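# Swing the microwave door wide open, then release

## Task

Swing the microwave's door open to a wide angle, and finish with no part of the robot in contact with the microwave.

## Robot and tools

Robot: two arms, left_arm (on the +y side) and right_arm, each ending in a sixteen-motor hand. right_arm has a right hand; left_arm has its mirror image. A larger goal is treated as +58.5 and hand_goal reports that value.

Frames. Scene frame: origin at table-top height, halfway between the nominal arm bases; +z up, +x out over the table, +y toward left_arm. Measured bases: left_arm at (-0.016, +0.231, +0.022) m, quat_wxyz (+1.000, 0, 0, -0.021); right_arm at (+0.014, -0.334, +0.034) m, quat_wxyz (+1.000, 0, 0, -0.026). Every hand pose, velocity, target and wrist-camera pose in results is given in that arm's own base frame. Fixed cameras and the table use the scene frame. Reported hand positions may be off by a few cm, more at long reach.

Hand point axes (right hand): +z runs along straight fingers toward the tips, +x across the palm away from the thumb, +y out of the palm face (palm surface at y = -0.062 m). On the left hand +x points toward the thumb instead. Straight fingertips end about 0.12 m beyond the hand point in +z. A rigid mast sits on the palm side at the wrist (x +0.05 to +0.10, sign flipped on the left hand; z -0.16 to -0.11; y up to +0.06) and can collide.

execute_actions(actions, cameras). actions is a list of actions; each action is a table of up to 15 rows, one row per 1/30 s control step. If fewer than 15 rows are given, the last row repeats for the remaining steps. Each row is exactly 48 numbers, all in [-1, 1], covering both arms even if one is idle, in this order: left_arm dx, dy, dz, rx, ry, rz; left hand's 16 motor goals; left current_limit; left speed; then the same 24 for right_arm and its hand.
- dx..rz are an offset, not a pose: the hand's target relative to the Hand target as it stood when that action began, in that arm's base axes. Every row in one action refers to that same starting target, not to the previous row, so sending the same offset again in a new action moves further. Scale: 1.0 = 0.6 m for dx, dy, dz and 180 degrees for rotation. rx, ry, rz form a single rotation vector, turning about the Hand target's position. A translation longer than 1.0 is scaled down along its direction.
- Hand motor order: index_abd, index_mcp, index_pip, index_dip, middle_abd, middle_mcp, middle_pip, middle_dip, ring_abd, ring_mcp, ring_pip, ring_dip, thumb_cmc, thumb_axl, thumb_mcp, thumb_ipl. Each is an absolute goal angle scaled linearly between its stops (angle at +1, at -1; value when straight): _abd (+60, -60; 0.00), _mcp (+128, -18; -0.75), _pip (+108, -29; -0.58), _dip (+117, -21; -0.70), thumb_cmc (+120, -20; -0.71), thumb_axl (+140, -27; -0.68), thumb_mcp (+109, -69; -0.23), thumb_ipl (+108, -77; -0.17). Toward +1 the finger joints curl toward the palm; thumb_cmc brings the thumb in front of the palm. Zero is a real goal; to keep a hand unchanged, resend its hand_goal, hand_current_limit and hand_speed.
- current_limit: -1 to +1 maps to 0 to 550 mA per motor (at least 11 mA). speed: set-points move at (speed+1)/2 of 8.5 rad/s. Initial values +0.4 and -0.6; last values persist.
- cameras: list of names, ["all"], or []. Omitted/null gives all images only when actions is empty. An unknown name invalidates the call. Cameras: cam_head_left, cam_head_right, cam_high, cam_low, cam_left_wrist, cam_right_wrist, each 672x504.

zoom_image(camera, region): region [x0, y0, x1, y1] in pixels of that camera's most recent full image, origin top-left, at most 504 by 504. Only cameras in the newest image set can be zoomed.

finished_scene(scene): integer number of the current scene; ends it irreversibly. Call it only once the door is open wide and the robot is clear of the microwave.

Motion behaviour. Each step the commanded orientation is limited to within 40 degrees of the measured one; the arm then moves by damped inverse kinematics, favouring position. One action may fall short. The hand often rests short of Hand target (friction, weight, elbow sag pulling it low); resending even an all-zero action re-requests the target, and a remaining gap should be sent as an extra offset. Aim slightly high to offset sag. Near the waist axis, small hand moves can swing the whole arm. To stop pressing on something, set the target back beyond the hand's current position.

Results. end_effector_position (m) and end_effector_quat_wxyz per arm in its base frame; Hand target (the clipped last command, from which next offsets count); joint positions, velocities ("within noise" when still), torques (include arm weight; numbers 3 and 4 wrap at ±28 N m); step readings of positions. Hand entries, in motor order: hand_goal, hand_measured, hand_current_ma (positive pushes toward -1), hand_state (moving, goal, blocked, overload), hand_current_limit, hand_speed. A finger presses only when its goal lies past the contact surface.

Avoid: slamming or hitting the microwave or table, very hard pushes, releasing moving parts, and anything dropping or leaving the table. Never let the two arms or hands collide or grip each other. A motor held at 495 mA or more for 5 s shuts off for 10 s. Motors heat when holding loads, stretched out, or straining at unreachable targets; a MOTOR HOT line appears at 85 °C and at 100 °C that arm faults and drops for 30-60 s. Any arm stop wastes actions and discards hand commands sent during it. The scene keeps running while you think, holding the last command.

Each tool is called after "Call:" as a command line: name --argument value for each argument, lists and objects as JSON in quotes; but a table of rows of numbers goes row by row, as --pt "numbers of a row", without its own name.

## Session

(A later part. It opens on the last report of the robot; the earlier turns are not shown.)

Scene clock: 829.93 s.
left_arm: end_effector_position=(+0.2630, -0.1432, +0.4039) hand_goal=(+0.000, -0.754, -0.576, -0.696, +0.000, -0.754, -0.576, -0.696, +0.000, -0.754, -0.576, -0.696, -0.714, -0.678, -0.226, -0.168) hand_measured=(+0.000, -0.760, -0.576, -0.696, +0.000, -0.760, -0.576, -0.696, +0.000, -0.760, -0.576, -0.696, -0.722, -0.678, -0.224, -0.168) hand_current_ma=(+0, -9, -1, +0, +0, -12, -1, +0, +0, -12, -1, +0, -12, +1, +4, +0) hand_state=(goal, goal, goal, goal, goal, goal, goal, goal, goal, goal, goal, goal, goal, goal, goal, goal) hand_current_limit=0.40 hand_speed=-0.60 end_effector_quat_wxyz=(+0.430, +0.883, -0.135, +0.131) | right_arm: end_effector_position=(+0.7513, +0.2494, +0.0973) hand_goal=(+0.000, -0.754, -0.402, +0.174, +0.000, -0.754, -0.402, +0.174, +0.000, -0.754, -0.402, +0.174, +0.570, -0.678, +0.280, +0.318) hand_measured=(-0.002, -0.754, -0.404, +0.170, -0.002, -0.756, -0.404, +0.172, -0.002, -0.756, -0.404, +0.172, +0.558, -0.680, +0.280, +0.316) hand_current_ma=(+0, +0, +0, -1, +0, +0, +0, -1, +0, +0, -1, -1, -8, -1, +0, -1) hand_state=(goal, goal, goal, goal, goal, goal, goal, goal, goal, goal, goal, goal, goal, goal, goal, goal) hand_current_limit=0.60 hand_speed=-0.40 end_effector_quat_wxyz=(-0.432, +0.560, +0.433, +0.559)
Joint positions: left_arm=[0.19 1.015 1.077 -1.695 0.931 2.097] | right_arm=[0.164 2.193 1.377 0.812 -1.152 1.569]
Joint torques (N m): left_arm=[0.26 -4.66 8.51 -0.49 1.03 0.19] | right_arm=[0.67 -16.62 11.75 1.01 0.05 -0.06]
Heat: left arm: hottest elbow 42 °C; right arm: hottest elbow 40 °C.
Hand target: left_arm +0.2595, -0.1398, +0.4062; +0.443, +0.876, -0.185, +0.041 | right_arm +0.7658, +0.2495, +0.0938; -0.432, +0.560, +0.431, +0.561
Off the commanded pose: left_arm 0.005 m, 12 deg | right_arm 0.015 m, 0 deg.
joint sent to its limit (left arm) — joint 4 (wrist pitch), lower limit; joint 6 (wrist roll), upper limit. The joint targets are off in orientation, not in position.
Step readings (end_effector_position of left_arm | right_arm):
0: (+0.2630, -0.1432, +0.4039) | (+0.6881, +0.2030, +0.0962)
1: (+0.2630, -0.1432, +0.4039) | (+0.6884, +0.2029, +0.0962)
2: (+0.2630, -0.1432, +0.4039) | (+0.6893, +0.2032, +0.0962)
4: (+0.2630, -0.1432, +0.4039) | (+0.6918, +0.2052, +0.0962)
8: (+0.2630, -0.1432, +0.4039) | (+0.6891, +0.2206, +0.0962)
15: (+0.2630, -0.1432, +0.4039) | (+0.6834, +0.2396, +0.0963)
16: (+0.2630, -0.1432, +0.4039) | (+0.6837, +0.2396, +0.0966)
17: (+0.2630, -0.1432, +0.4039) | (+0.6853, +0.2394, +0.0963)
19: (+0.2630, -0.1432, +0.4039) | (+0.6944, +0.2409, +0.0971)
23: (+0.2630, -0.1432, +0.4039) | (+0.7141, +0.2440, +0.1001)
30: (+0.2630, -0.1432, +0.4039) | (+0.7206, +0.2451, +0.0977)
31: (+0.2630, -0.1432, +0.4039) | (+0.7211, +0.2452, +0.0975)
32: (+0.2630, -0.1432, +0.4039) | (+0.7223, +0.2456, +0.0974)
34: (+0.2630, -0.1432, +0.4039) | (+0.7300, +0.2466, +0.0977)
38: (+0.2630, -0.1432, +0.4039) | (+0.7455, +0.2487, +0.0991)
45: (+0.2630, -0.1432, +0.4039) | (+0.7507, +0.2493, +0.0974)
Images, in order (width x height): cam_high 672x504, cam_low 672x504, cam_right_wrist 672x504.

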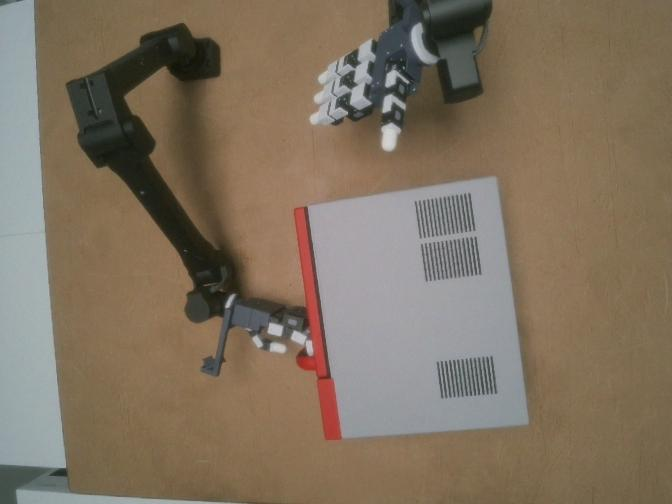

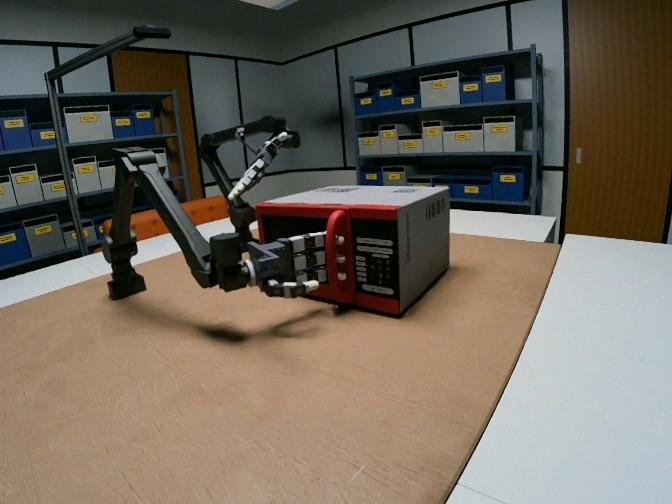

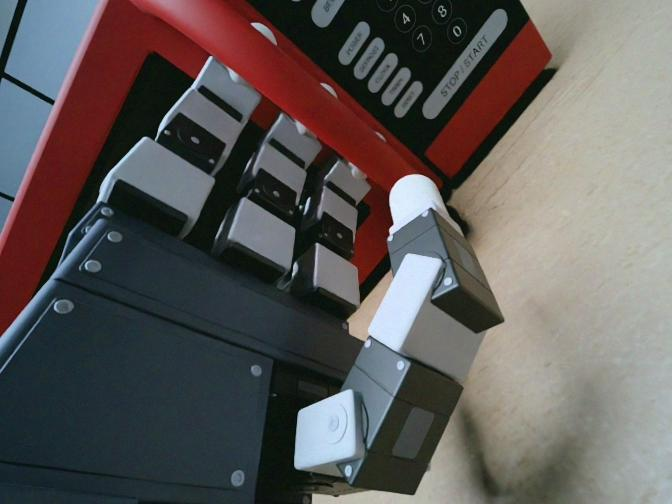

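Call:
execute_actions --actions '[[[0,0,0,0,0,0,0,-0.754,-0.576,-0.696,0,-0.754,-0.576,-0.696,0,-0.754,-0.576,-0.696,-0.714,-0.678,-0.226,-0.168,0.4,-0.6,0.025,0.004,0,0,0,0,0,-0.754,-0.212,0.536,0,-0.754,-0.212,0.536,0,-0.754,-0.212,0.536,0.571,-0.678,0.281,0.319,0.7,-0.5]],[[0,0,0,0,0,0,0,-0.754,-0.576,-0.696,0,-0.754,-0.576,-0.696,0,-0.754,-0.576,-0.696,-0.714,-0.678,-0.226,-0.168,0.4,-0.6,-0.004,-0.06,0,0,0,0,0,-0.754,-0.212,0.536,0,-0.754,-0.212,0.536,0,-0.754,-0.212,0.536,0.571,-0.678,0.281,0.319,0.7,-0.5]],[[0,0,0,0,0,0,0,-0.754,-0.576,-0.696,0,-0.754,-0.576,-0.696,0,-0.754,-0.576,-0.696,-0.714,-0.678,-0.226,-0.168,0.4,-0.6,-0.006,-0.06,0,0,0,0,0,-0.754,-0.212,0.536,0,-0.754,-0.212,0.536,0,-0.754,-0.212,0.536,0.571,-0.678,0.281,0.319,0.7,-0.5]]]' --cameras '["cam_high","cam_low","cam_right_wrist"]'

Scene clock: 851.63 s.
left_arm: end_effector_position=(+0.2630, -0.1432, +0.4039) hand_goal=(+0.000, -0.754, -0.576, -0.696, +0.000, -0.754, -0.576, -0.696, +0.000, -0.754, -0.576, -0.696, -0.714, -0.678, -0.226, -0.168) hand_measured=(+0.000, -0.760, -0.576, -0.696, +0.000, -0.760, -0.576, -0.696, +0.000, -0.760, -0.576, -0.696, -0.722, -0.678, -0.224, -0.168) hand_current_ma=(+0, -9, -1, +0, +0, -12, -1, +0, +0, -12, -1, +0, -12, +1, +4, +0) hand_state=(goal, goal, goal, goal, goal, goal, goal, goal, goal, goal, goal, goal, goal, goal, goal, goal) hand_current_limit=0.40 hand_speed=-0.60 end_effector_quat_wxyz=(+0.430, +0.883, -0.135, +0.131) | right_arm: end_effector_position=(+0.7642, +0.2471, +0.0970) hand_goal=(+0.000, -0.754, -0.212, +0.536, +0.000, -0.754, -0.212, +0.536, +0.000, -0.754, -0.212, +0.536, +0.570, -0.678, +0.280, +0.318) hand_measured=(-0.004, -0.812, -0.304, +0.396, -0.006, -0.810, -0.290, +0.426, -0.006, -0.812, -0.314, +0.408, +0.558, -0.680, +0.280, +0.316) hand_current_ma=(-1, -104, -198, -392, -2, -98, -151, -268, -2, -105, -237, -338, -8, -1, +0, -1) hand_state=(goal, blocked, blocked, blocked, goal, blocked, blocked, blocked, goal, blocked, blocked, blocked, goal, goal, goal, goal) hand_current_limit=0.70 hand_speed=-0.50 end_effector_quat_wxyz=(-0.444, +0.551, +0.442, +0.550)
Joint positions: left_arm=[0.19 1.015 1.077 -1.695 0.931 2.097] | right_arm=[0.148 2.226 1.443 0.784 -1.207 1.575]
Joint torques (N m): left_arm=[0.73 -4.72 8.42 -0.55 1.06 0.17] | right_arm=[-5.6 -19.43 7.01 1.8 -2.11 -0.12]
Motor temperatures (°C): left_arm=[28 26 42 30 32 27] | right_arm=[29 34 43 26 34 26]
Heat: left arm: hottest elbow 42 °C; right arm: hottest elbow 43 °C.
Hand target: left_arm +0.2595, -0.1398, +0.4062; +0.443, +0.876, -0.185, +0.041 | right_arm +0.7747, +0.1800, +0.0939; -0.432, +0.560, +0.431, +0.561
Off the commanded pose: left_arm 0.005 m, 12 deg | right_arm 0.068 m, 2 deg.
joint sent to its limit (left arm) — joint 4 (wrist pitch), lower limit; joint 6 (wrist roll), upper limit. The joint targets are off in orientation, not in position.
Step readings (end_effector_position of left_arm | right_arm):
0: (+0.2630, -0.1432, +0.4039) | (+0.7513, +0.2494, +0.0973)
1: (+0.2630, -0.1432, +0.4039) | (+0.7514, +0.2494, +0.0974)
2: (+0.2630, -0.1432, +0.4039) | (+0.7520, +0.2494, +0.0973)
4: (+0.2630, -0.1432, +0.4039) | (+0.7556, +0.2504, +0.0974)
8: (+0.2630, -0.1432, +0.4039) | (+0.7628, +0.2504, +0.0969)
15: (+0.2630, -0.1432, +0.4039) | (+0.7643, +0.2504, +0.0971)
16: (+0.2630, -0.1432, +0.4039) | (+0.7642, +0.2502, +0.0971)
17: (+0.2630, -0.1432, +0.4039) | (+0.7645, +0.2487, +0.0968)
19: (+0.2630, -0.1432, +0.4039) | (+0.7650, +0.2465, +0.0971)
23: (+0.2630, -0.1432, +0.4039) | (+0.7649, +0.2469, +0.0970)
30: (+0.2630, -0.1432, +0.4039) | (+0.7648, +0.2469, +0.0970)
31: (+0.2630, -0.1432, +0.4039) | (+0.7647, +0.2468, +0.0970)
32: (+0.2630, -0.1432, +0.4039) | (+0.7645, +0.2466, +0.0972)
34: (+0.2630, -0.1432, +0.4039) | (+0.7644, +0.2467, +0.0969)
38: (+0.2630, -0.1432, +0.4039) | (+0.7643, +0.2468, +0.0969)
45: (+0.2630, -0.1432, +0.4039) | (+0.7643, +0.2470, +0.0970)
Images, in order (width x height): cam_high 672x504, cam_low 672x504, cam_right_wrist 672x504.

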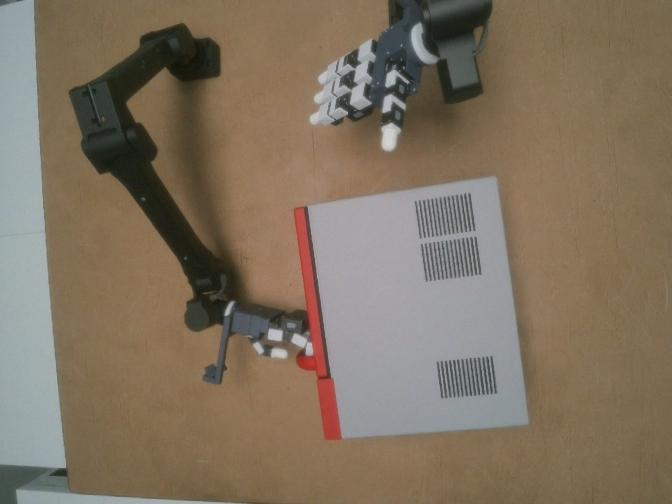

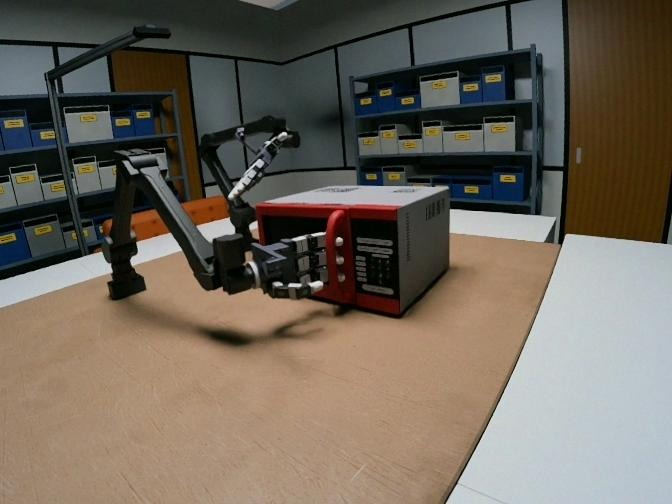

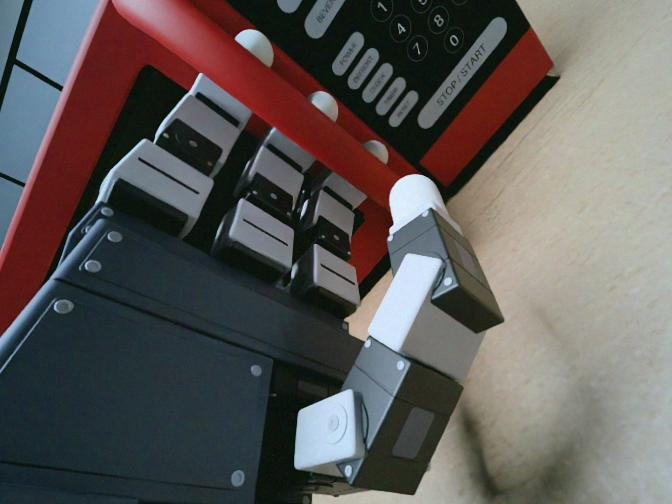

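Call:
execute_actions --actions '[[[0,0,0,0,0,0,0,-0.754,-0.576,-0.696,0,-0.754,-0.576,-0.696,0,-0.754,-0.576,-0.696,-0.714,-0.678,-0.226,-0.168,0.4,-0.6,-0.01,-0.05,0,0,0,0,0,-0.754,-0.212,0.536,0,-0.754,-0.212,0.536,0,-0.754,-0.212,0.536,0.571,-0.678,0.281,0.319,0.7,-0.5]],[[0,0,0,0,0,0,0,-0.754,-0.576,-0.696,0,-0.754,-0.576,-0.696,0,-0.754,-0.576,-0.696,-0.714,-0.678,-0.226,-0.168,0.4,-0.6,-0.01,-0.05,0,0,0,0,0,-0.754,-0.212,0.536,0,-0.754,-0.212,0.536,0,-0.754,-0.212,0.536,0.571,-0.678,0.281,0.319,0.7,-0.5]]]'

Scene clock: 869.57 s.
left_arm: end_effector_position=(+0.2630, -0.1432, +0.4039) hand_goal=(+0.000, -0.754, -0.576, -0.696, +0.000, -0.754, -0.576, -0.696, +0.000, -0.754, -0.576, -0.696, -0.714, -0.678, -0.226, -0.168) hand_measured=(+0.000, -0.760, -0.576, -0.696, +0.000, -0.760, -0.576, -0.696, +0.000, -0.760, -0.576, -0.696, -0.722, -0.678, -0.224, -0.168) hand_current_ma=(+0, -9, -1, +0, +0, -12, -1, +0, +0, -12, -1, +0, -12, +1, +4, +0) hand_state=(goal, goal, goal, goal, goal, goal, goal, goal, goal, goal, goal, goal, goal, goal, goal, goal) hand_current_limit=0.40 hand_speed=-0.60 end_effector_quat_wxyz=(+0.430, +0.883, -0.135, +0.131) | right_arm: end_effector_position=(+0.7509, +0.1412, +0.0850) hand_goal=(+0.000, -0.754, -0.212, +0.536, +0.000, -0.754, -0.212, +0.536, +0.000, -0.754, -0.212, +0.536, +0.570, -0.678, +0.280, +0.318) hand_measured=(+0.000, -0.770, -0.220, +0.532, -0.002, -0.774, -0.220, +0.534, -0.006, -0.804, -0.226, +0.534, +0.558, -0.680, +0.280, +0.316) hand_current_ma=(+0, -12, -3, -1, +0, -19, -4, -1, -2, -81, -9, -1, -7, -1, +0, -1) hand_state=(goal, goal, goal, goal, goal, blocked, goal, goal, goal, blocked, goal, goal, goal, goal, goal, goal) hand_current_limit=0.70 hand_speed=-0.50 end_effector_quat_wxyz=(-0.447, +0.554, +0.442, +0.546)
Joint positions: left_arm=[0.19 1.015 1.077 -1.695 0.931 2.097] | right_arm=[-0.016 2.207 1.372 0.813 -1.376 1.561]
Joint torques (N m): left_arm=[0.56 -4.6 8.44 -0.55 1.04 0.17] | right_arm=[-0.91 -19.02 8.55 1.4 0.92 -0.01]
Motor temperatures (°C): left_arm=[28 26 42 30 32 27] | right_arm=[29 34 40 26 40 26]
Heat: left arm: hottest elbow 42 °C; right arm: hottest elbow 40 °C.
Hand target: left_arm +0.2595, -0.1398, +0.4062; +0.443, +0.876, -0.185, +0.041 | right_arm +0.7627, +0.1200, +0.0938; -0.432, +0.560, +0.431, +0.561
Off the commanded pose: left_arm 0.005 m, 12 deg | right_arm 0.026 m, 3 deg.
joint sent to its limit (left arm) — joint 4 (wrist pitch), lower limit; joint 6 (wrist roll), upper limit. The joint targets are off in orientation, not in position.
Step readings (end_effector_position of left_arm | right_arm):
0: (+0.2630, -0.1432, +0.4039) | (+0.7642, +0.2471, +0.0970)
1: (+0.2630, -0.1432, +0.4039) | (+0.7642, +0.2469, +0.0970)
2: (+0.2630, -0.1432, +0.4039) | (+0.7640, +0.2469, +0.0969)
4: (+0.2630, -0.1432, +0.4039) | (+0.7638, +0.2468, +0.0968)
8: (+0.2630, -0.1432, +0.4039) | (+0.7638, +0.2469, +0.0968)
15: (+0.2630, -0.1432, +0.4039) | (+0.7637, +0.2470, +0.0970)
16: (+0.2630, -0.1432, +0.4039) | (+0.7636, +0.2469, +0.0970)
17: (+0.2630, -0.1432, +0.4039) | (+0.7634, +0.2468, +0.0967)
19: (+0.2630, -0.1432, +0.4039) | (+0.7631, +0.2464, +0.0966)
23: (+0.2630, -0.1432, +0.4039) | (+0.7595, +0.2064, +0.0950)
30: (+0.2630, -0.1432, +0.4039) | (+0.7476, +0.1312, +0.0852)

Call:
execute_actions --actions '[]'

Scene clock: 876.00 s.
left_arm: end_effector_position=(+0.2630, -0.1432, +0.4039) hand_goal=(+0.000, -0.754, -0.576, -0.696, +0.000, -0.754, -0.576, -0.696, +0.000, -0.754, -0.576, -0.696, -0.714, -0.678, -0.226, -0.168) hand_measured=(+0.000, -0.760, -0.576, -0.696, +0.000, -0.760, -0.576, -0.696, +0.000, -0.760, -0.576, -0.696, -0.722, -0.678, -0.224, -0.168) hand_current_ma=(+0, -9, -1, +0, +0, -12, -1, +0, +0, -12, -1, +0, -12, +1, +4, +0) hand_state=(goal, goal, goal, goal, goal, goal, goal, goal, goal, goal, goal, goal, goal, goal, goal, goal) hand_current_limit=0.40 hand_speed=-0.60 end_effector_quat_wxyz=(+0.430, +0.883, -0.135, +0.131) | right_arm: end_effector_position=(+0.7509, +0.1412, +0.0850) hand_goal=(+0.000, -0.754, -0.212, +0.536, +0.000, -0.754, -0.212, +0.536, +0.000, -0.754, -0.212, +0.536, +0.570, -0.678, +0.280, +0.318) hand_measured=(+0.000, -0.770, -0.220, +0.532, -0.002, -0.774, -0.220, +0.534, -0.006, -0.804, -0.226, +0.534, +0.558, -0.680, +0.280, +0.316) hand_current_ma=(+0, -12, -3, -1, +0, -19, -4, -1, -2, -81, -9, -1, -7, -1, +0, -1) hand_state=(goal, goal, goal, goal, goal, blocked, goal, goal, goal, blocked, goal, goal, goal, goal, goal, goal) hand_current_limit=0.70 hand_speed=-0.50 end_effector_quat_wxyz=(-0.447, +0.554, +0.442, +0.546)
Joint positions: left_arm=[0.19 1.015 1.077 -1.695 0.931 2.097] | right_arm=[-0.016 2.207 1.372 0.813 -1.376 1.561]
Joint velocities: within noise
Joint torques (N m): left_arm=[0.38 -4.78 8.4 -0.49 1.05 0.18] | right_arm=[-0.91 -18.9 8.54 1.4 0.92 -0.01]
Motor temperatures (°C): left_arm=[28 26 42 30 32 27] | right_arm=[29 34 40 26 38 26]
Heat: left arm: hottest elbow 42 °C; right arm: hottest elbow 40 °C.
Hand target: left_arm +0.2595, -0.1398, +0.4062; +0.443, +0.876, -0.185, +0.041 | right_arm +0.7627, +0.1200, +0.0938; -0.432, +0.560, +0.431, +0.561
Off the commanded pose: left_arm 0.005 m, 12 deg | right_arm 0.026 m, 3 deg.

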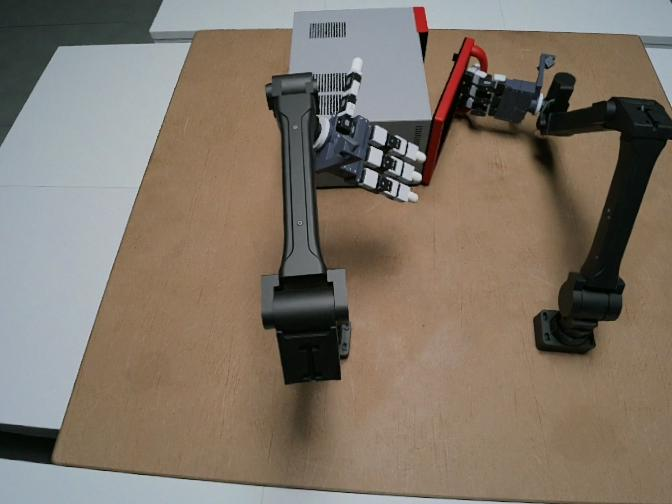

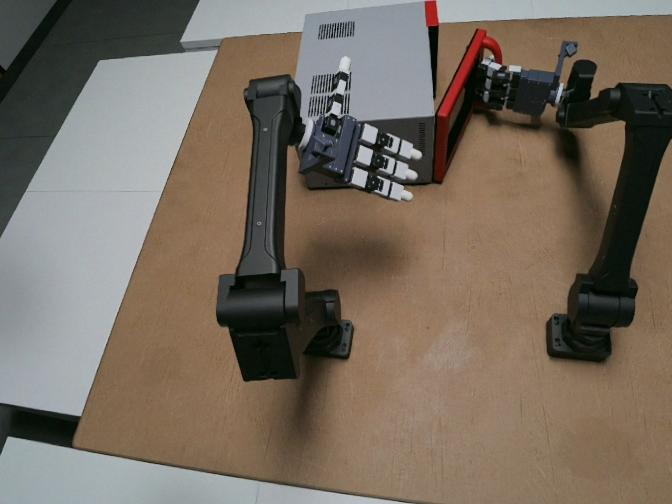

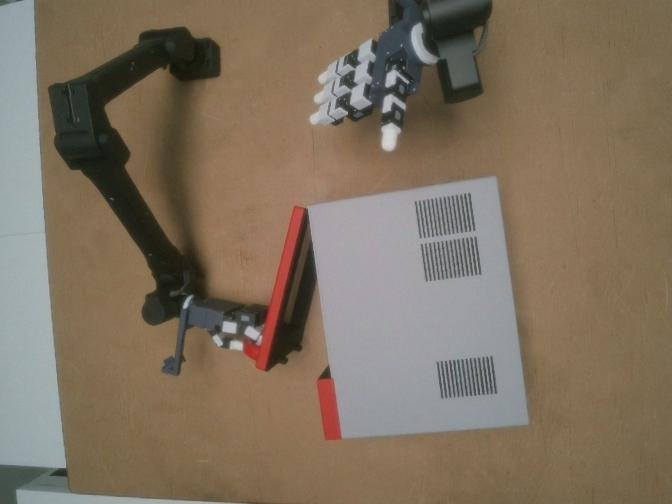

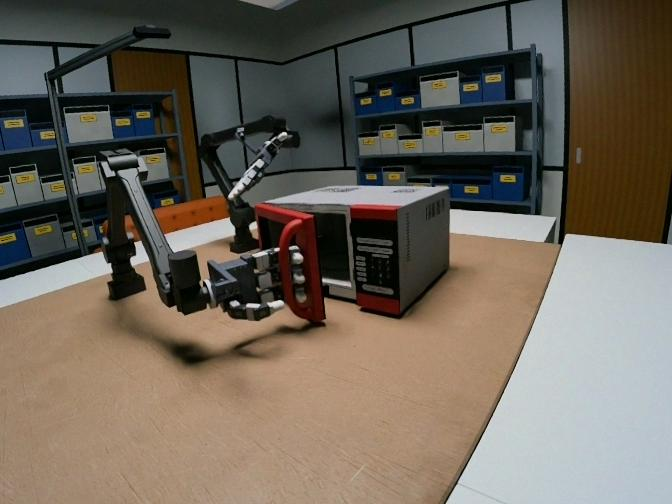

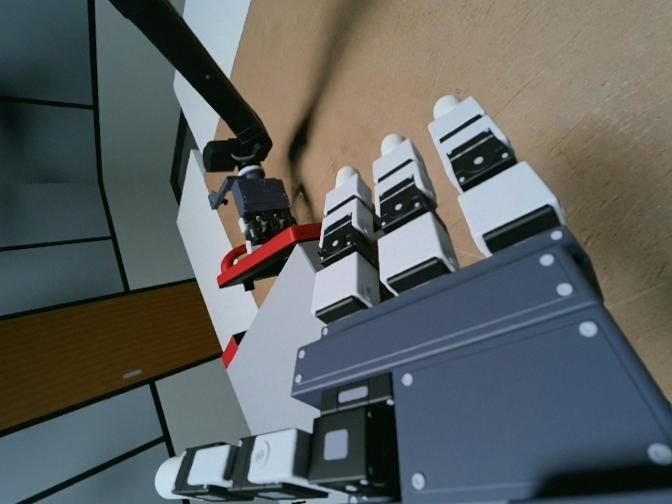

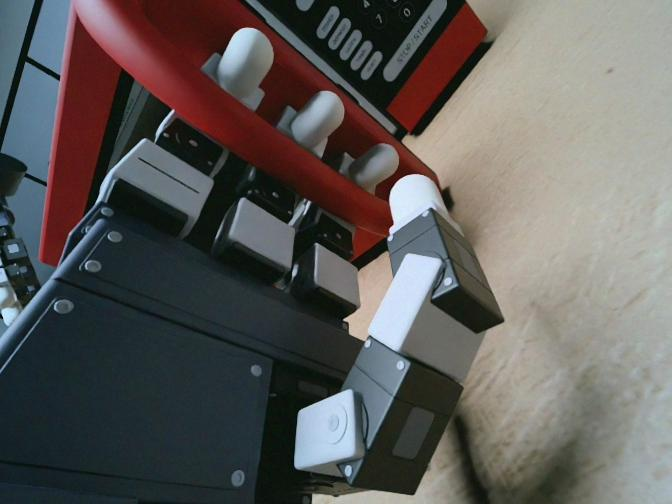

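Call:
execute_actions --actions '[[[0,0,0,0,0,0,0,-0.754,-0.576,-0.696,0,-0.754,-0.576,-0.696,0,-0.754,-0.576,-0.696,-0.714,-0.678,-0.226,-0.168,0.4,-0.6,-0.0645,-0.0857,0.01,0,0,-0.0556,0,-0.754,-0.212,0.536,0,-0.754,-0.212,0.536,0,-0.754,-0.212,0.536,0.571,-0.678,0.281,0.319,0.7,-0.5]],[[0,0,0,0,0,0,0,-0.754,-0.576,-0.696,0,-0.754,-0.576,-0.696,0,-0.754,-0.576,-0.696,-0.714,-0.678,-0.226,-0.168,0.4,-0.6,-0.0785,-0.073,0,0,0,-0.0556,0,-0.754,-0.212,0.536,0,-0.754,-0.212,0.536,0,-0.754,-0.212,0.536,0.571,-0.678,0.281,0.319,0.7,-0.5]],[[0,0,0,0,0,0,0,-0.754,-0.576,-0.696,0,-0.754,-0.576,-0.696,0,-0.754,-0.576,-0.696,-0.714,-0.678,-0.226,-0.168,0.4,-0.6,-0.09,-0.058,0,0,0,-0.0556,0,-0.754,-0.212,0.536,0,-0.754,-0.212,0.536,0,-0.754,-0.212,0.536,0.571,-0.678,0.281,0.319,0.7,-0.5]]]' --cameras '["cam_high"]'

Scene clock: 907.87 s.
left_arm: end_effector_position=(+0.2630, -0.1432, +0.4039) hand_goal=(+0.000, -0.754, -0.576, -0.696, +0.000, -0.754, -0.576, -0.696, +0.000, -0.754, -0.576, -0.696, -0.714, -0.678, -0.226, -0.168) hand_measured=(+0.000, -0.760, -0.576, -0.696, +0.000, -0.760, -0.576, -0.696, +0.000, -0.760, -0.576, -0.696, -0.722, -0.678, -0.224, -0.168) hand_current_ma=(+0, -9, -1, +0, +0, -12, -1, +0, +0, -12, -1, +0, -12, +1, +4, +0) hand_state=(goal, goal, goal, goal, goal, goal, goal, goal, goal, goal, goal, goal, goal, goal, goal, goal) hand_current_limit=0.40 hand_speed=-0.60 end_effector_quat_wxyz=(+0.430, +0.883, -0.135, +0.131) | right_arm: end_effector_position=(+0.6201, +0.0113, +0.0865) hand_goal=(+0.000, -0.754, -0.212, +0.536, +0.000, -0.754, -0.212, +0.536, +0.000, -0.754, -0.212, +0.536, +0.570, -0.678, +0.280, +0.318) hand_measured=(+0.004, -0.776, -0.232, +0.524, -0.004, -0.772, -0.218, +0.534, -0.008, -0.798, -0.230, +0.534, +0.558, -0.680, +0.280, +0.316) hand_current_ma=(+1, -21, -17, -7, -1, -16, -2, -1, -3, -66, -13, -1, -7, -1, +0, -1) hand_state=(goal, blocked, blocked, goal, goal, goal, goal, goal, goal, blocked, goal, goal, goal, goal, goal, goal) hand_current_limit=0.70 hand_speed=-0.50 end_effector_quat_wxyz=(-0.290, +0.654, +0.287, +0.637)
Joint positions: left_arm=[0.19 1.015 1.077 -1.695 0.931 2.097] | right_arm=[-0.137 1.914 0.771 1.108 -0.978 1.555]
Joint torques (N m): left_arm=[0.32 -4.6 8.46 -0.49 1.04 0.16] | right_arm=[-1.03 -13.92 5.52 2.43 1.09 0.05]
Heat: left arm: hottest elbow 42 °C; right arm: hottest elbow 40 °C.
Hand target: left_arm +0.2595, -0.1398, +0.4062; +0.443, +0.876, -0.185, +0.041 | right_arm +0.6229, -0.0101, +0.0998; -0.272, +0.652, +0.272, +0.653
Off the commanded pose: left_arm 0.005 m, 12 deg | right_arm 0.025 m, 3 deg.
joint sent to its limit (left arm) — joint 4 (wrist pitch), lower limit; joint 6 (wrist roll), upper limit. The joint targets are off in orientation, not in position.
Step readings (end_effector_position of left_arm | right_arm):
0: (+0.2630, -0.1432, +0.4039) | (+0.7509, +0.1412, +0.0850)
1: (+0.2630, -0.1432, +0.4039) | (+0.7508, +0.1410, +0.0848)
2: (+0.2630, -0.1432, +0.4039) | (+0.7496, +0.1390, +0.0838)
4: (+0.2630, -0.1432, +0.4039) | (+0.7428, +0.1318, +0.0832)
8: (+0.2630, -0.1432, +0.4039) | (+0.7254, +0.1059, +0.0863)
15: (+0.2630, -0.1432, +0.4039) | (+0.7168, +0.0933, +0.0868)
16: (+0.2630, -0.1432, +0.4039) | (+0.7164, +0.0929, +0.0861)
17: (+0.2630, -0.1432, +0.4039) | (+0.7142, +0.0905, +0.0858)
19: (+0.2630, -0.1432, +0.4039) | (+0.7045, +0.0817, +0.0859)
23: (+0.2630, -0.1432, +0.4039) | (+0.6810, +0.0565, +0.0861)
30: (+0.2630, -0.1432, +0.4039) | (+0.6722, +0.0481, +0.0861)
31: (+0.2630, -0.1432, +0.4039) | (+0.6716, +0.0476, +0.0858)
32: (+0.2630, -0.1432, +0.4039) | (+0.6689, +0.0454, +0.0855)
34: (+0.2630, -0.1432, +0.4039) | (+0.6570, +0.0378, +0.0859)
38: (+0.2630, -0.1432, +0.4039) | (+0.6296, +0.0170, +0.0864)
45: (+0.2630, -0.1432, +0.4039) | (+0.6207, +0.0114, +0.0866)
Images, in order (width x height): cam_high 672x504.

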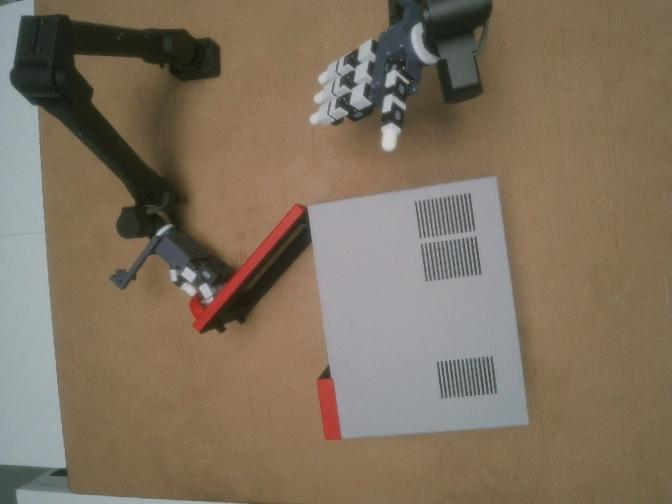

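Call:
execute_actions --actions '[[[0,0,0,0,0,0,0,-0.754,-0.576,-0.696,0,-0.754,-0.576,-0.696,0,-0.754,-0.576,-0.696,-0.714,-0.678,-0.226,-0.168,0.4,-0.6,-0.099,-0.042,0,0,0,-0.0556,0,-0.754,-0.212,0.536,0,-0.754,-0.212,0.536,0,-0.754,-0.212,0.536,0.571,-0.678,0.281,0.319,0.7,-0.5]],[[0,0,0,0,0,0,0,-0.754,-0.576,-0.696,0,-0.754,-0.576,-0.696,0,-0.754,-0.576,-0.696,-0.714,-0.678,-0.226,-0.168,0.4,-0.6,-0.1045,-0.024,0,0,0,-0.0556,0,-0.754,-0.212,0.536,0,-0.754,-0.212,0.536,0,-0.754,-0.212,0.536,0.571,-0.678,0.281,0.319,0.7,-0.5]]]' --cameras '["cam_high","cam_head_right"]'

Scene clock: 923.93 s.
left_arm: end_effector_position=(+0.2630, -0.1432, +0.4039) hand_goal=(+0.000, -0.754, -0.576, -0.696, +0.000, -0.754, -0.576, -0.696, +0.000, -0.754, -0.576, -0.696, -0.714, -0.678, -0.226, -0.168) hand_measured=(+0.000, -0.760, -0.576, -0.696, +0.000, -0.760, -0.576, -0.696, +0.000, -0.760, -0.576, -0.696, -0.722, -0.678, -0.224, -0.168) hand_current_ma=(+0, -9, -1, +0, +0, -12, -1, +0, +0, -12, -1, +0, -12, +1, +4, +0) hand_state=(goal, goal, goal, goal, goal, goal, goal, goal, goal, goal, goal, goal, goal, goal, goal, goal) hand_current_limit=0.40 hand_speed=-0.60 end_effector_quat_wxyz=(+0.430, +0.883, -0.135, +0.131) | right_arm: end_effector_position=(+0.5006, -0.0339, +0.0876) hand_goal=(+0.000, -0.754, -0.212, +0.536, +0.000, -0.754, -0.212, +0.536, +0.000, -0.754, -0.212, +0.536, +0.570, -0.678, +0.280, +0.318) hand_measured=(+0.014, -0.786, -0.244, +0.516, -0.004, -0.776, -0.218, +0.534, -0.006, -0.798, -0.232, +0.534, +0.558, -0.680, +0.280, +0.316) hand_current_ma=(+7, -41, -34, -16, -1, -22, -2, -1, -2, -65, -17, -1, -7, -1, +0, -1) hand_state=(goal, blocked, blocked, goal, goal, blocked, goal, goal, goal, blocked, blocked, goal, goal, goal, goal, goal) hand_current_limit=0.70 hand_speed=-0.50 end_effector_quat_wxyz=(-0.172, +0.697, +0.171, +0.675)
Joint positions: left_arm=[0.19 1.015 1.077 -1.695 0.931 2.097] | right_arm=[-0.13 1.744 0.392 1.317 -0.62 1.559]
Joint torques (N m): left_arm=[0.5 -4.48 8.39 -0.42 1.02 0.18] | right_arm=[-0.38 -9.58 3.97 2.73 1.43 0]
Heat: left arm: hottest elbow 42 °C; right arm: hottest elbow 39 °C.
Hand target: left_arm +0.2595, -0.1398, +0.4062; +0.443, +0.876, -0.185, +0.041 | right_arm +0.5007, -0.0497, +0.0998; -0.154, +0.690, +0.154, +0.690
Off the commanded pose: left_arm 0.005 m, 12 deg | right_arm 0.020 m, 3 deg.
joint sent to its limit (left arm) — joint 4 (wrist pitch), lower limit; joint 6 (wrist roll), upper limit. The joint targets are off in orientation, not in position.
Step readings (end_effector_position of left_arm | right_arm):
0: (+0.2630, -0.1432, +0.4039) | (+0.6202, +0.0112, +0.0865)
1: (+0.2630, -0.1432, +0.4039) | (+0.6196, +0.0107, +0.0861)
2: (+0.2630, -0.1432, +0.4039) | (+0.6169, +0.0091, +0.0859)
4: (+0.2630, -0.1432, +0.4039) | (+0.6022, +0.0023, +0.0865)
8: (+0.2630, -0.1432, +0.4039) | (+0.5723, -0.0123, +0.0873)
15: (+0.2630, -0.1432, +0.4039) | (+0.5631, -0.0160, +0.0871)
16: (+0.2630, -0.1432, +0.4039) | (+0.5624, -0.0167, +0.0866)
17: (+0.2630, -0.1432, +0.4039) | (+0.5592, -0.0179, +0.0866)
19: (+0.2630, -0.1432, +0.4039) | (+0.5430, -0.0225, +0.0871)
23: (+0.2630, -0.1432, +0.4039) | (+0.5102, -0.0318, +0.0880)
30: (+0.2630, -0.1432, +0.4039) | (+0.5012, -0.0337, +0.0877)
Images, in order (width x height): cam_head_right 672x504, cam_high 672x504.

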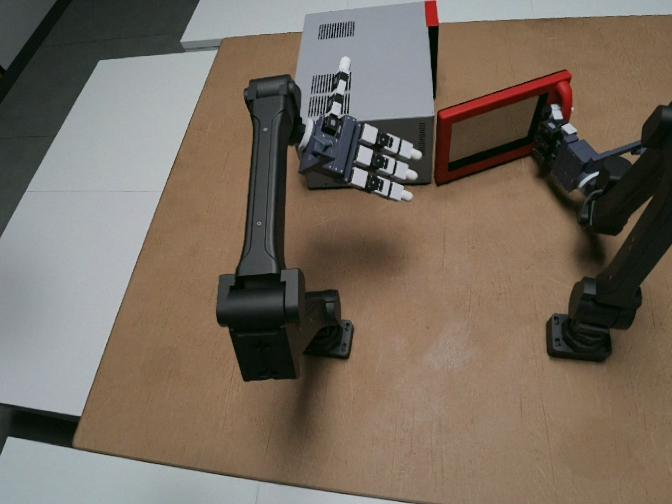

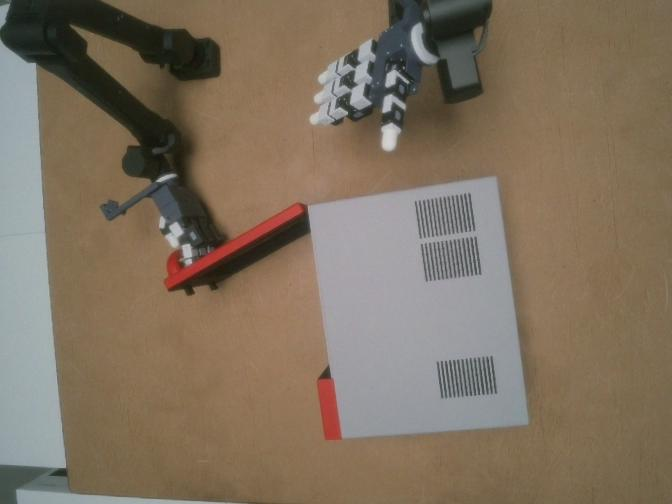

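Call:
execute_actions --actions '[[[0,0,0,0,0,0,0,-0.754,-0.576,-0.696,0,-0.754,-0.576,-0.696,0,-0.754,-0.576,-0.696,-0.714,-0.678,-0.226,-0.168,0.4,-0.6,-0.109,-0.009,0,0,0,-0.0556,0,-0.754,-0.212,0.536,0,-0.754,-0.212,0.536,0,-0.754,-0.212,0.536,0.571,-0.678,0.281,0.319,0.7,-0.5]],[[0,0,0,0,0,0,0,-0.754,-0.576,-0.696,0,-0.754,-0.576,-0.696,0,-0.754,-0.576,-0.696,-0.714,-0.678,-0.226,-0.168,0.4,-0.6,-0.109,0.0105,0,0,0,-0.0556,0,-0.754,-0.212,0.536,0,-0.754,-0.212,0.536,0,-0.754,-0.212,0.536,0.571,-0.678,0.281,0.319,0.7,-0.5]]]' --cameras '["cam_high","cam_head_right"]'

Scene clock: 947.37 s.
left_arm: end_effector_position=(+0.2630, -0.1432, +0.4039) hand_goal=(+0.000, -0.754, -0.576, -0.696, +0.000, -0.754, -0.576, -0.696, +0.000, -0.754, -0.576, -0.696, -0.714, -0.678, -0.226, -0.168) hand_measured=(+0.000, -0.760, -0.576, -0.696, +0.000, -0.760, -0.576, -0.696, +0.000, -0.760, -0.576, -0.696, -0.722, -0.678, -0.224, -0.168) hand_current_ma=(+0, -9, -1, +0, +0, -12, -1, +0, +0, -12, -1, +0, -12, +1, +4, +0) hand_state=(goal, goal, goal, goal, goal, goal, goal, goal, goal, goal, goal, goal, goal, goal, goal, goal) hand_current_limit=0.40 hand_speed=-0.60 end_effector_quat_wxyz=(+0.430, +0.883, -0.135, +0.131) | right_arm: end_effector_position=(+0.3739, -0.0345, +0.0920) hand_goal=(+0.000, -0.754, -0.212, +0.536, +0.000, -0.754, -0.212, +0.536, +0.000, -0.754, -0.212, +0.536, +0.570, -0.678, +0.280, +0.318) hand_measured=(+0.002, -0.802, -0.238, +0.530, -0.004, -0.786, -0.220, +0.534, -0.008, -0.796, -0.230, +0.534, +0.558, -0.680, +0.280, +0.316) hand_current_ma=(+0, -75, -24, -3, -1, -40, -3, -1, -4, -58, -15, -1, -7, -1, +0, -1) hand_state=(goal, blocked, blocked, goal, goal, blocked, goal, goal, goal, blocked, goal, goal, goal, goal, goal, goal) hand_current_limit=0.70 hand_speed=-0.50 end_effector_quat_wxyz=(-0.052, +0.715, +0.051, +0.695)
Joint positions: left_arm=[0.19 1.015 1.077 -1.695 0.931 2.097] | right_arm=[0.129 1.635 0.075 1.532 -0.017 1.575]
Joint torques (N m): left_arm=[0.67 -4.66 8.49 -0.47 1.06 0.16] | right_arm=[-0.38 -4.89 2 3.19 1.69 -0.13]
Heat: left arm: hottest elbow 42 °C; right arm: hottest wrist yaw 38 °C.
Hand target: left_arm +0.2595, -0.1398, +0.4062; +0.443, +0.876, -0.185, +0.041 | right_arm +0.3700, -0.0487, +0.0999; -0.032, +0.706, +0.032, +0.707
Off the commanded pose: left_arm 0.005 m, 12 deg | right_arm 0.017 m, 4 deg.
joint sent to its limit (left arm) — joint 4 (wrist pitch), lower limit; joint 6 (wrist roll), upper limit. The joint targets are off in orientation, not in position.
Step readings (end_effector_position of left_arm | right_arm):
0: (+0.2630, -0.1432, +0.4039) | (+0.5007, -0.0337, +0.0877)
1: (+0.2630, -0.1432, +0.4039) | (+0.5000, -0.0344, +0.0873)
2: (+0.2630, -0.1432, +0.4039) | (+0.4967, -0.0350, +0.0872)
4: (+0.2630, -0.1432, +0.4039) | (+0.4800, -0.0366, +0.0878)
8: (+0.2630, -0.1432, +0.4039) | (+0.4459, -0.0401, +0.0884)
15: (+0.2630, -0.1432, +0.4039) | (+0.4373, -0.0400, +0.0887)
16: (+0.2630, -0.1432, +0.4039) | (+0.4363, -0.0406, +0.0883)
17: (+0.2630, -0.1432, +0.4039) | (+0.4331, -0.0407, +0.0884)
19: (+0.2630, -0.1432, +0.4039) | (+0.4163, -0.0393, +0.0887)
23: (+0.2630, -0.1432, +0.4039) | (+0.3828, -0.0368, +0.0892)
30: (+0.2630, -0.1432, +0.4039) | (+0.3742, -0.0348, +0.0912)
Images, in order (width x height): cam_head_right 672x504, cam_high 672x504.

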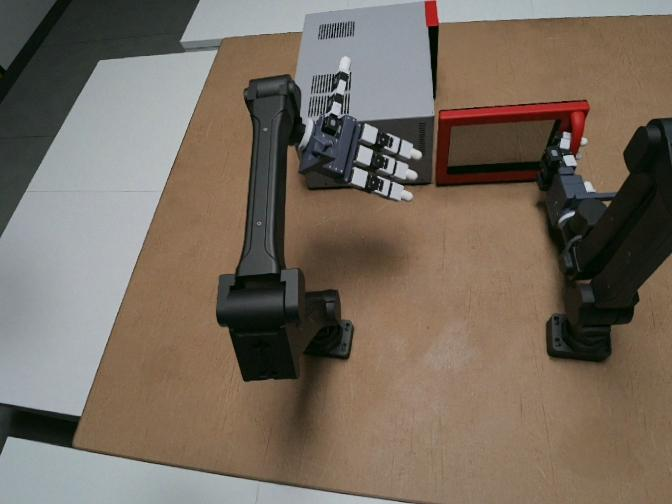

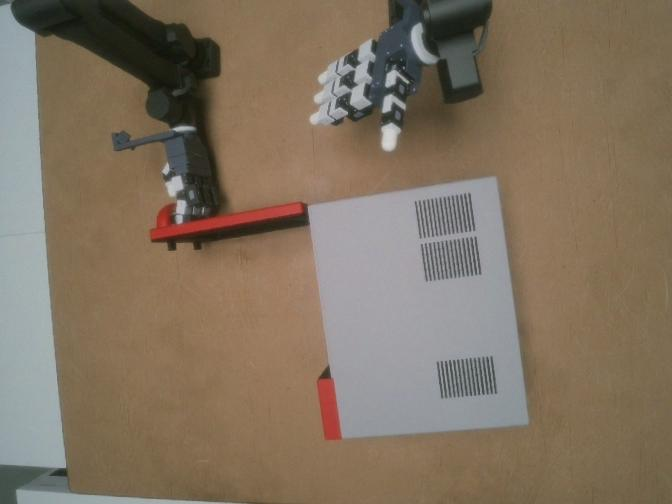

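Call:
execute_actions --actions '[[[0,0,0,0,0,0,0,-0.754,-0.576,-0.696,0,-0.754,-0.576,-0.696,0,-0.754,-0.576,-0.696,-0.714,-0.678,-0.226,-0.168,0.4,-0.6,0.01,0.02,0,0,0,0,0,-0.754,-0.401,0.36,0,-0.754,-0.401,0.36,0,-0.754,-0.401,0.36,0.571,-0.678,0.281,0.319,0.7,-0.5]],[[0,0,0,0,0,0,0,-0.754,-0.576,-0.696,0,-0.754,-0.576,-0.696,0,-0.754,-0.576,-0.696,-0.714,-0.678,-0.226,-0.168,0.4,-0.6,-0.01,0.06,0,0,0,0,0,-0.754,-0.401,0.36,0,-0.754,-0.401,0.36,0,-0.754,-0.401,0.36,0.571,-0.678,0.281,0.319,0.7,-0.5]],[[0,0,0,0,0,0,0,-0.754,-0.576,-0.696,0,-0.754,-0.576,-0.696,0,-0.754,-0.576,-0.696,-0.714,-0.678,-0.226,-0.168,0.4,-0.6,-0.015,0.08,0,0,0,0,0,-0.754,-0.401,0.36,0,-0.754,-0.401,0.36,0,-0.754,-0.401,0.36,0.571,-0.678,0.281,0.319,0.7,-0.5]]]' --cameras '["cam_high","cam_head_right","cam_right_wrist"]'

Scene clock: 985.60 s.
left_arm: end_effector_position=(+0.2630, -0.1432, +0.4039) hand_goal=(+0.000, -0.754, -0.576, -0.696, +0.000, -0.754, -0.576, -0.696, +0.000, -0.754, -0.576, -0.696, -0.714, -0.678, -0.226, -0.168) hand_measured=(+0.000, -0.760, -0.576, -0.696, +0.000, -0.760, -0.576, -0.696, +0.000, -0.760, -0.576, -0.696, -0.722, -0.678, -0.224, -0.168) hand_current_ma=(+0, -9, -1, +0, +0, -12, -1, +0, +0, -12, -1, +0, -12, +1, +4, +0) hand_state=(goal, goal, goal, goal, goal, goal, goal, goal, goal, goal, goal, goal, goal, goal, goal, goal) hand_current_limit=0.40 hand_speed=-0.60 end_effector_quat_wxyz=(+0.430, +0.883, -0.135, +0.131) | right_arm: end_effector_position=(+0.3556, +0.0419, +0.0990) hand_goal=(+0.000, -0.754, -0.402, +0.360, +0.000, -0.754, -0.402, +0.360, +0.000, -0.754, -0.402, +0.360, +0.570, -0.678, +0.280, +0.318) hand_measured=(-0.002, -0.754, -0.404, +0.364, -0.004, -0.754, -0.402, +0.362, -0.008, -0.754, -0.402, +0.362, +0.558, -0.680, +0.280, +0.316) hand_current_ma=(+0, +0, +0, +1, -1, +0, +0, +1, -4, +0, +0, +1, -7, -1, +0, -1) hand_state=(goal, goal, goal, goal, goal, goal, goal, goal, goal, goal, goal, goal, goal, goal, goal, goal) hand_current_limit=0.70 hand_speed=-0.50 end_effector_quat_wxyz=(-0.032, +0.707, +0.030, +0.706)
Joint positions: left_arm=[0.19 1.015 1.077 -1.695 0.931 2.097] | right_arm=[0.568 1.635 0.115 1.517 0.481 1.575]
Joint torques (N m): left_arm=[0.56 -4.6 8.43 -0.47 1.04 0.17] | right_arm=[1.44 -4.48 4.11 1.46 0.24 -0.14]
Motor temperatures (°C): left_arm=[28 26 42 30 32 27] | right_arm=[29 33 34 27 39 26]
Heat: left arm: hottest elbow 42 °C; right arm: hottest wrist yaw 39 °C.
Hand target: left_arm +0.2595, -0.1398, +0.4062; +0.443, +0.876, -0.185, +0.041 | right_arm +0.3610, +0.0472, +0.0998; -0.032, +0.706, +0.032, +0.707
Off the commanded pose: left_arm 0.005 m, 12 deg | right_arm 0.008 m, 0 deg.
joint sent to its limit (left arm) — joint 4 (wrist pitch), lower limit; joint 6 (wrist roll), upper limit. The joint targets are off in orientation, not in position.
Step readings (end_effector_position of left_arm | right_arm):
0: (+0.2630, -0.1432, +0.4039) | (+0.3739, -0.0346, +0.0920)
1: (+0.2630, -0.1432, +0.4039) | (+0.3738, -0.0345, +0.0920)
2: (+0.2630, -0.1432, +0.4039) | (+0.3734, -0.0347, +0.0921)
4: (+0.2630, -0.1432, +0.4039) | (+0.3720, -0.0349, +0.0921)
8: (+0.2630, -0.1432, +0.4039) | (+0.3709, -0.0338, +0.0922)
15: (+0.2630, -0.1432, +0.4039) | (+0.3706, -0.0335, +0.0922)
16: (+0.2630, -0.1432, +0.4039) | (+0.3704, -0.0337, +0.0922)
17: (+0.2630, -0.1432, +0.4039) | (+0.3693, -0.0328, +0.0924)
19: (+0.2630, -0.1432, +0.4039) | (+0.3661, -0.0269, +0.0926)
23: (+0.2630, -0.1432, +0.4039) | (+0.3629, -0.0100, +0.0928)
30: (+0.2630, -0.1432, +0.4039) | (+0.3630, -0.0052, +0.0940)
31: (+0.2630, -0.1432, +0.4039) | (+0.3627, -0.0057, +0.0941)
32: (+0.2630, -0.1432, +0.4039) | (+0.3608, -0.0059, +0.0946)
34: (+0.2630, -0.1432, +0.4039) | (+0.3565, +0.0014, +0.0954)
38: (+0.2630, -0.1432, +0.4039) | (+0.3544, +0.0354, +0.0980)
45: (+0.2630, -0.1432, +0.4039) | (+0.3558, +0.0424, +0.0995)
Images, in order (width x height): cam_head_right 672x504, cam_high 672x504, cam_right_wrist 672x504.

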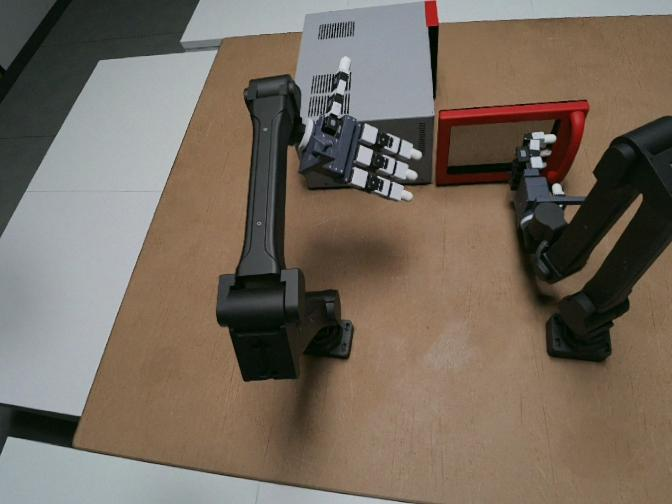

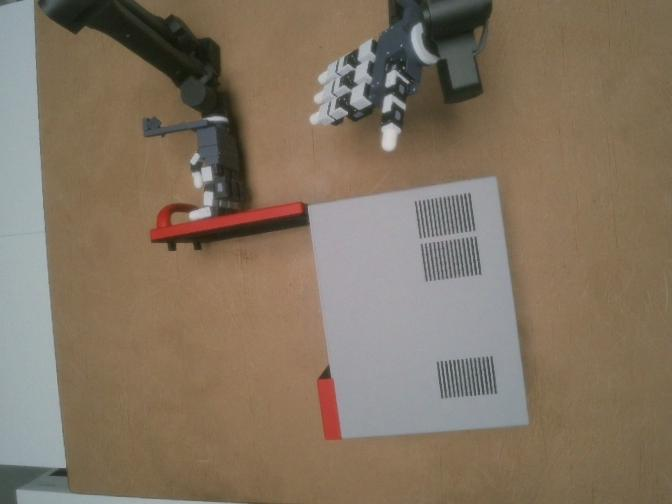

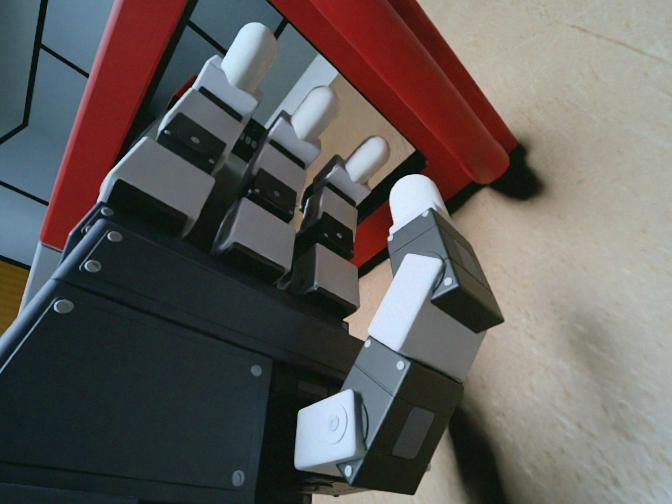

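Call:
execute_actions --actions '[[[0,0,0,0,0,0,0,-0.754,-0.576,-0.696,0,-0.754,-0.576,-0.696,0,-0.754,-0.576,-0.696,-0.714,-0.678,-0.226,-0.168,0.4,-0.6,-0.04,0.01,0.04,0,0,0,0,-0.754,-0.401,0.36,0,-0.754,-0.401,0.36,0,-0.754,-0.401,0.36,0.571,-0.678,0.281,0.319,0,-0.5]],[[0,0,0,0,0,0,0,-0.754,-0.576,-0.696,0,-0.754,-0.576,-0.696,0,-0.754,-0.576,-0.696,-0.714,-0.678,-0.226,-0.168,0.4,-0.6,-0.04,0,0.12,0,0,0,0,-0.754,-0.401,0.36,0,-0.754,-0.401,0.36,0,-0.754,-0.401,0.36,0.571,-0.678,0.281,0.319,0,-0.5]]]' --cameras '["cam_high","cam_head_right"]'

Scene clock: 1005.50 s.
left_arm: end_effector_position=(+0.2630, -0.1432, +0.4039) hand_goal=(+0.000, -0.754, -0.576, -0.696, +0.000, -0.754, -0.576, -0.696, +0.000, -0.754, -0.576, -0.696, -0.714, -0.678, -0.226, -0.168) hand_measured=(+0.000, -0.760, -0.576, -0.696, +0.000, -0.760, -0.576, -0.696, +0.000, -0.760, -0.576, -0.696, -0.722, -0.678, -0.224, -0.168) hand_current_ma=(+0, -9, -1, +0, +0, -12, -1, +0, +0, -12, -1, +0, -12, +1, +4, +0) hand_state=(goal, goal, goal, goal, goal, goal, goal, goal, goal, goal, goal, goal, goal, goal, goal, goal) hand_current_limit=0.40 hand_speed=-0.60 end_effector_quat_wxyz=(+0.430, +0.883, -0.135, +0.131) | right_arm: end_effector_position=(+0.3069, +0.0447, +0.1839) hand_goal=(+0.000, -0.754, -0.402, +0.360, +0.000, -0.754, -0.402, +0.360, +0.000, -0.754, -0.402, +0.360, +0.570, -0.678, +0.280, +0.318) hand_measured=(-0.002, -0.754, -0.404, +0.364, -0.004, -0.754, -0.402, +0.362, -0.008, -0.754, -0.402, +0.362, +0.558, -0.680, +0.280, +0.316) hand_current_ma=(+0, +0, +0, +1, -1, +0, +0, +1, -4, +0, +0, +1, -7, -1, +0, -1) hand_state=(goal, goal, goal, goal, goal, goal, goal, goal, goal, goal, goal, goal, goal, goal, goal, goal) hand_current_limit=0.00 hand_speed=-0.50 end_effector_quat_wxyz=(-0.010, +0.698, +0.042, +0.715)
Joint positions: left_arm=[0.19 1.015 1.077 -1.695 0.931 2.097] | right_arm=[0.75 0.845 0.089 0.785 0.676 1.507]
Joint torques (N m): left_arm=[0.5 -4.42 8.44 -0.54 1.02 0.16] | right_arm=[1.55 -0.21 10.91 1.31 0.2 0.04]
Heat: left arm: hottest elbow 42 °C; right arm: hottest wrist yaw 36 °C.
Hand target: left_arm +0.2595, -0.1398, +0.4062; +0.443, +0.876, -0.185, +0.041 | right_arm +0.3130, +0.0533, +0.1958; -0.032, +0.706, +0.032, +0.707
Off the commanded pose: left_arm 0.005 m, 12 deg | right_arm 0.016 m, 3 deg.
joint sent to its limit (left arm) — joint 4 (wrist pitch), lower limit; joint 6 (wrist roll), upper limit. The joint targets are off in orientation, not in position.
Step readings (end_effector_position of left_arm | right_arm):
0: (+0.2630, -0.1432, +0.4039) | (+0.3555, +0.0418, +0.0989)
1: (+0.2630, -0.1432, +0.4039) | (+0.3554, +0.0417, +0.0989)
2: (+0.2630, -0.1432, +0.4039) | (+0.3542, +0.0415, +0.0988)
4: (+0.2630, -0.1432, +0.4039) | (+0.3506, +0.0428, +0.1020)
8: (+0.2630, -0.1432, +0.4039) | (+0.3440, +0.0509, +0.1187)
15: (+0.2630, -0.1432, +0.4039) | (+0.3410, +0.0537, +0.1261)
16: (+0.2630, -0.1432, +0.4039) | (+0.3406, +0.0534, +0.1257)
17: (+0.2630, -0.1432, +0.4039) | (+0.3394, +0.0528, +0.1268)
19: (+0.2630, -0.1432, +0.4039) | (+0.3345, +0.0510, +0.1384)
23: (+0.2630, -0.1432, +0.4039) | (+0.3247, +0.0499, +0.1774)
30: (+0.2630, -0.1432, +0.4039) | (+0.3116, +0.0477, +0.1914)
Images, in order (width x height): cam_head_right 672x504, cam_high 672x504.

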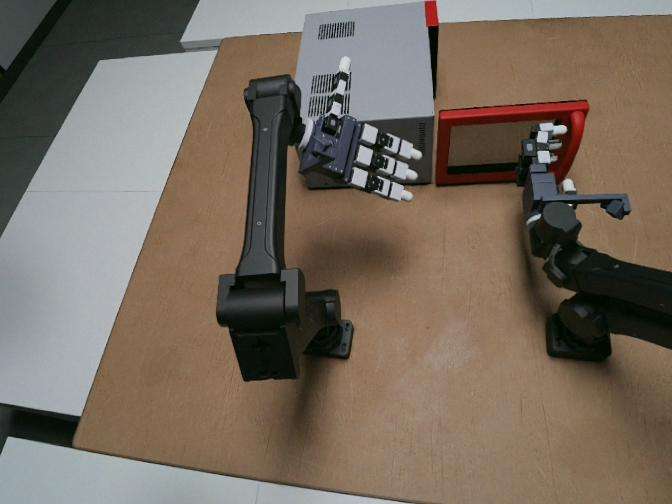

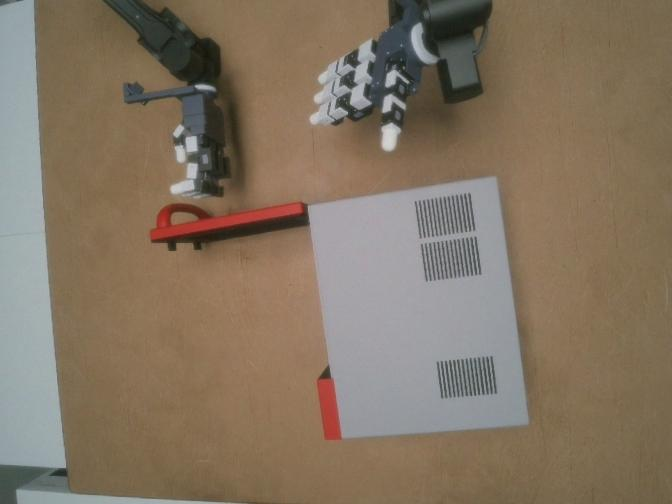

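Call:
finished_scene --scene 1

The scene is finished: the task was done.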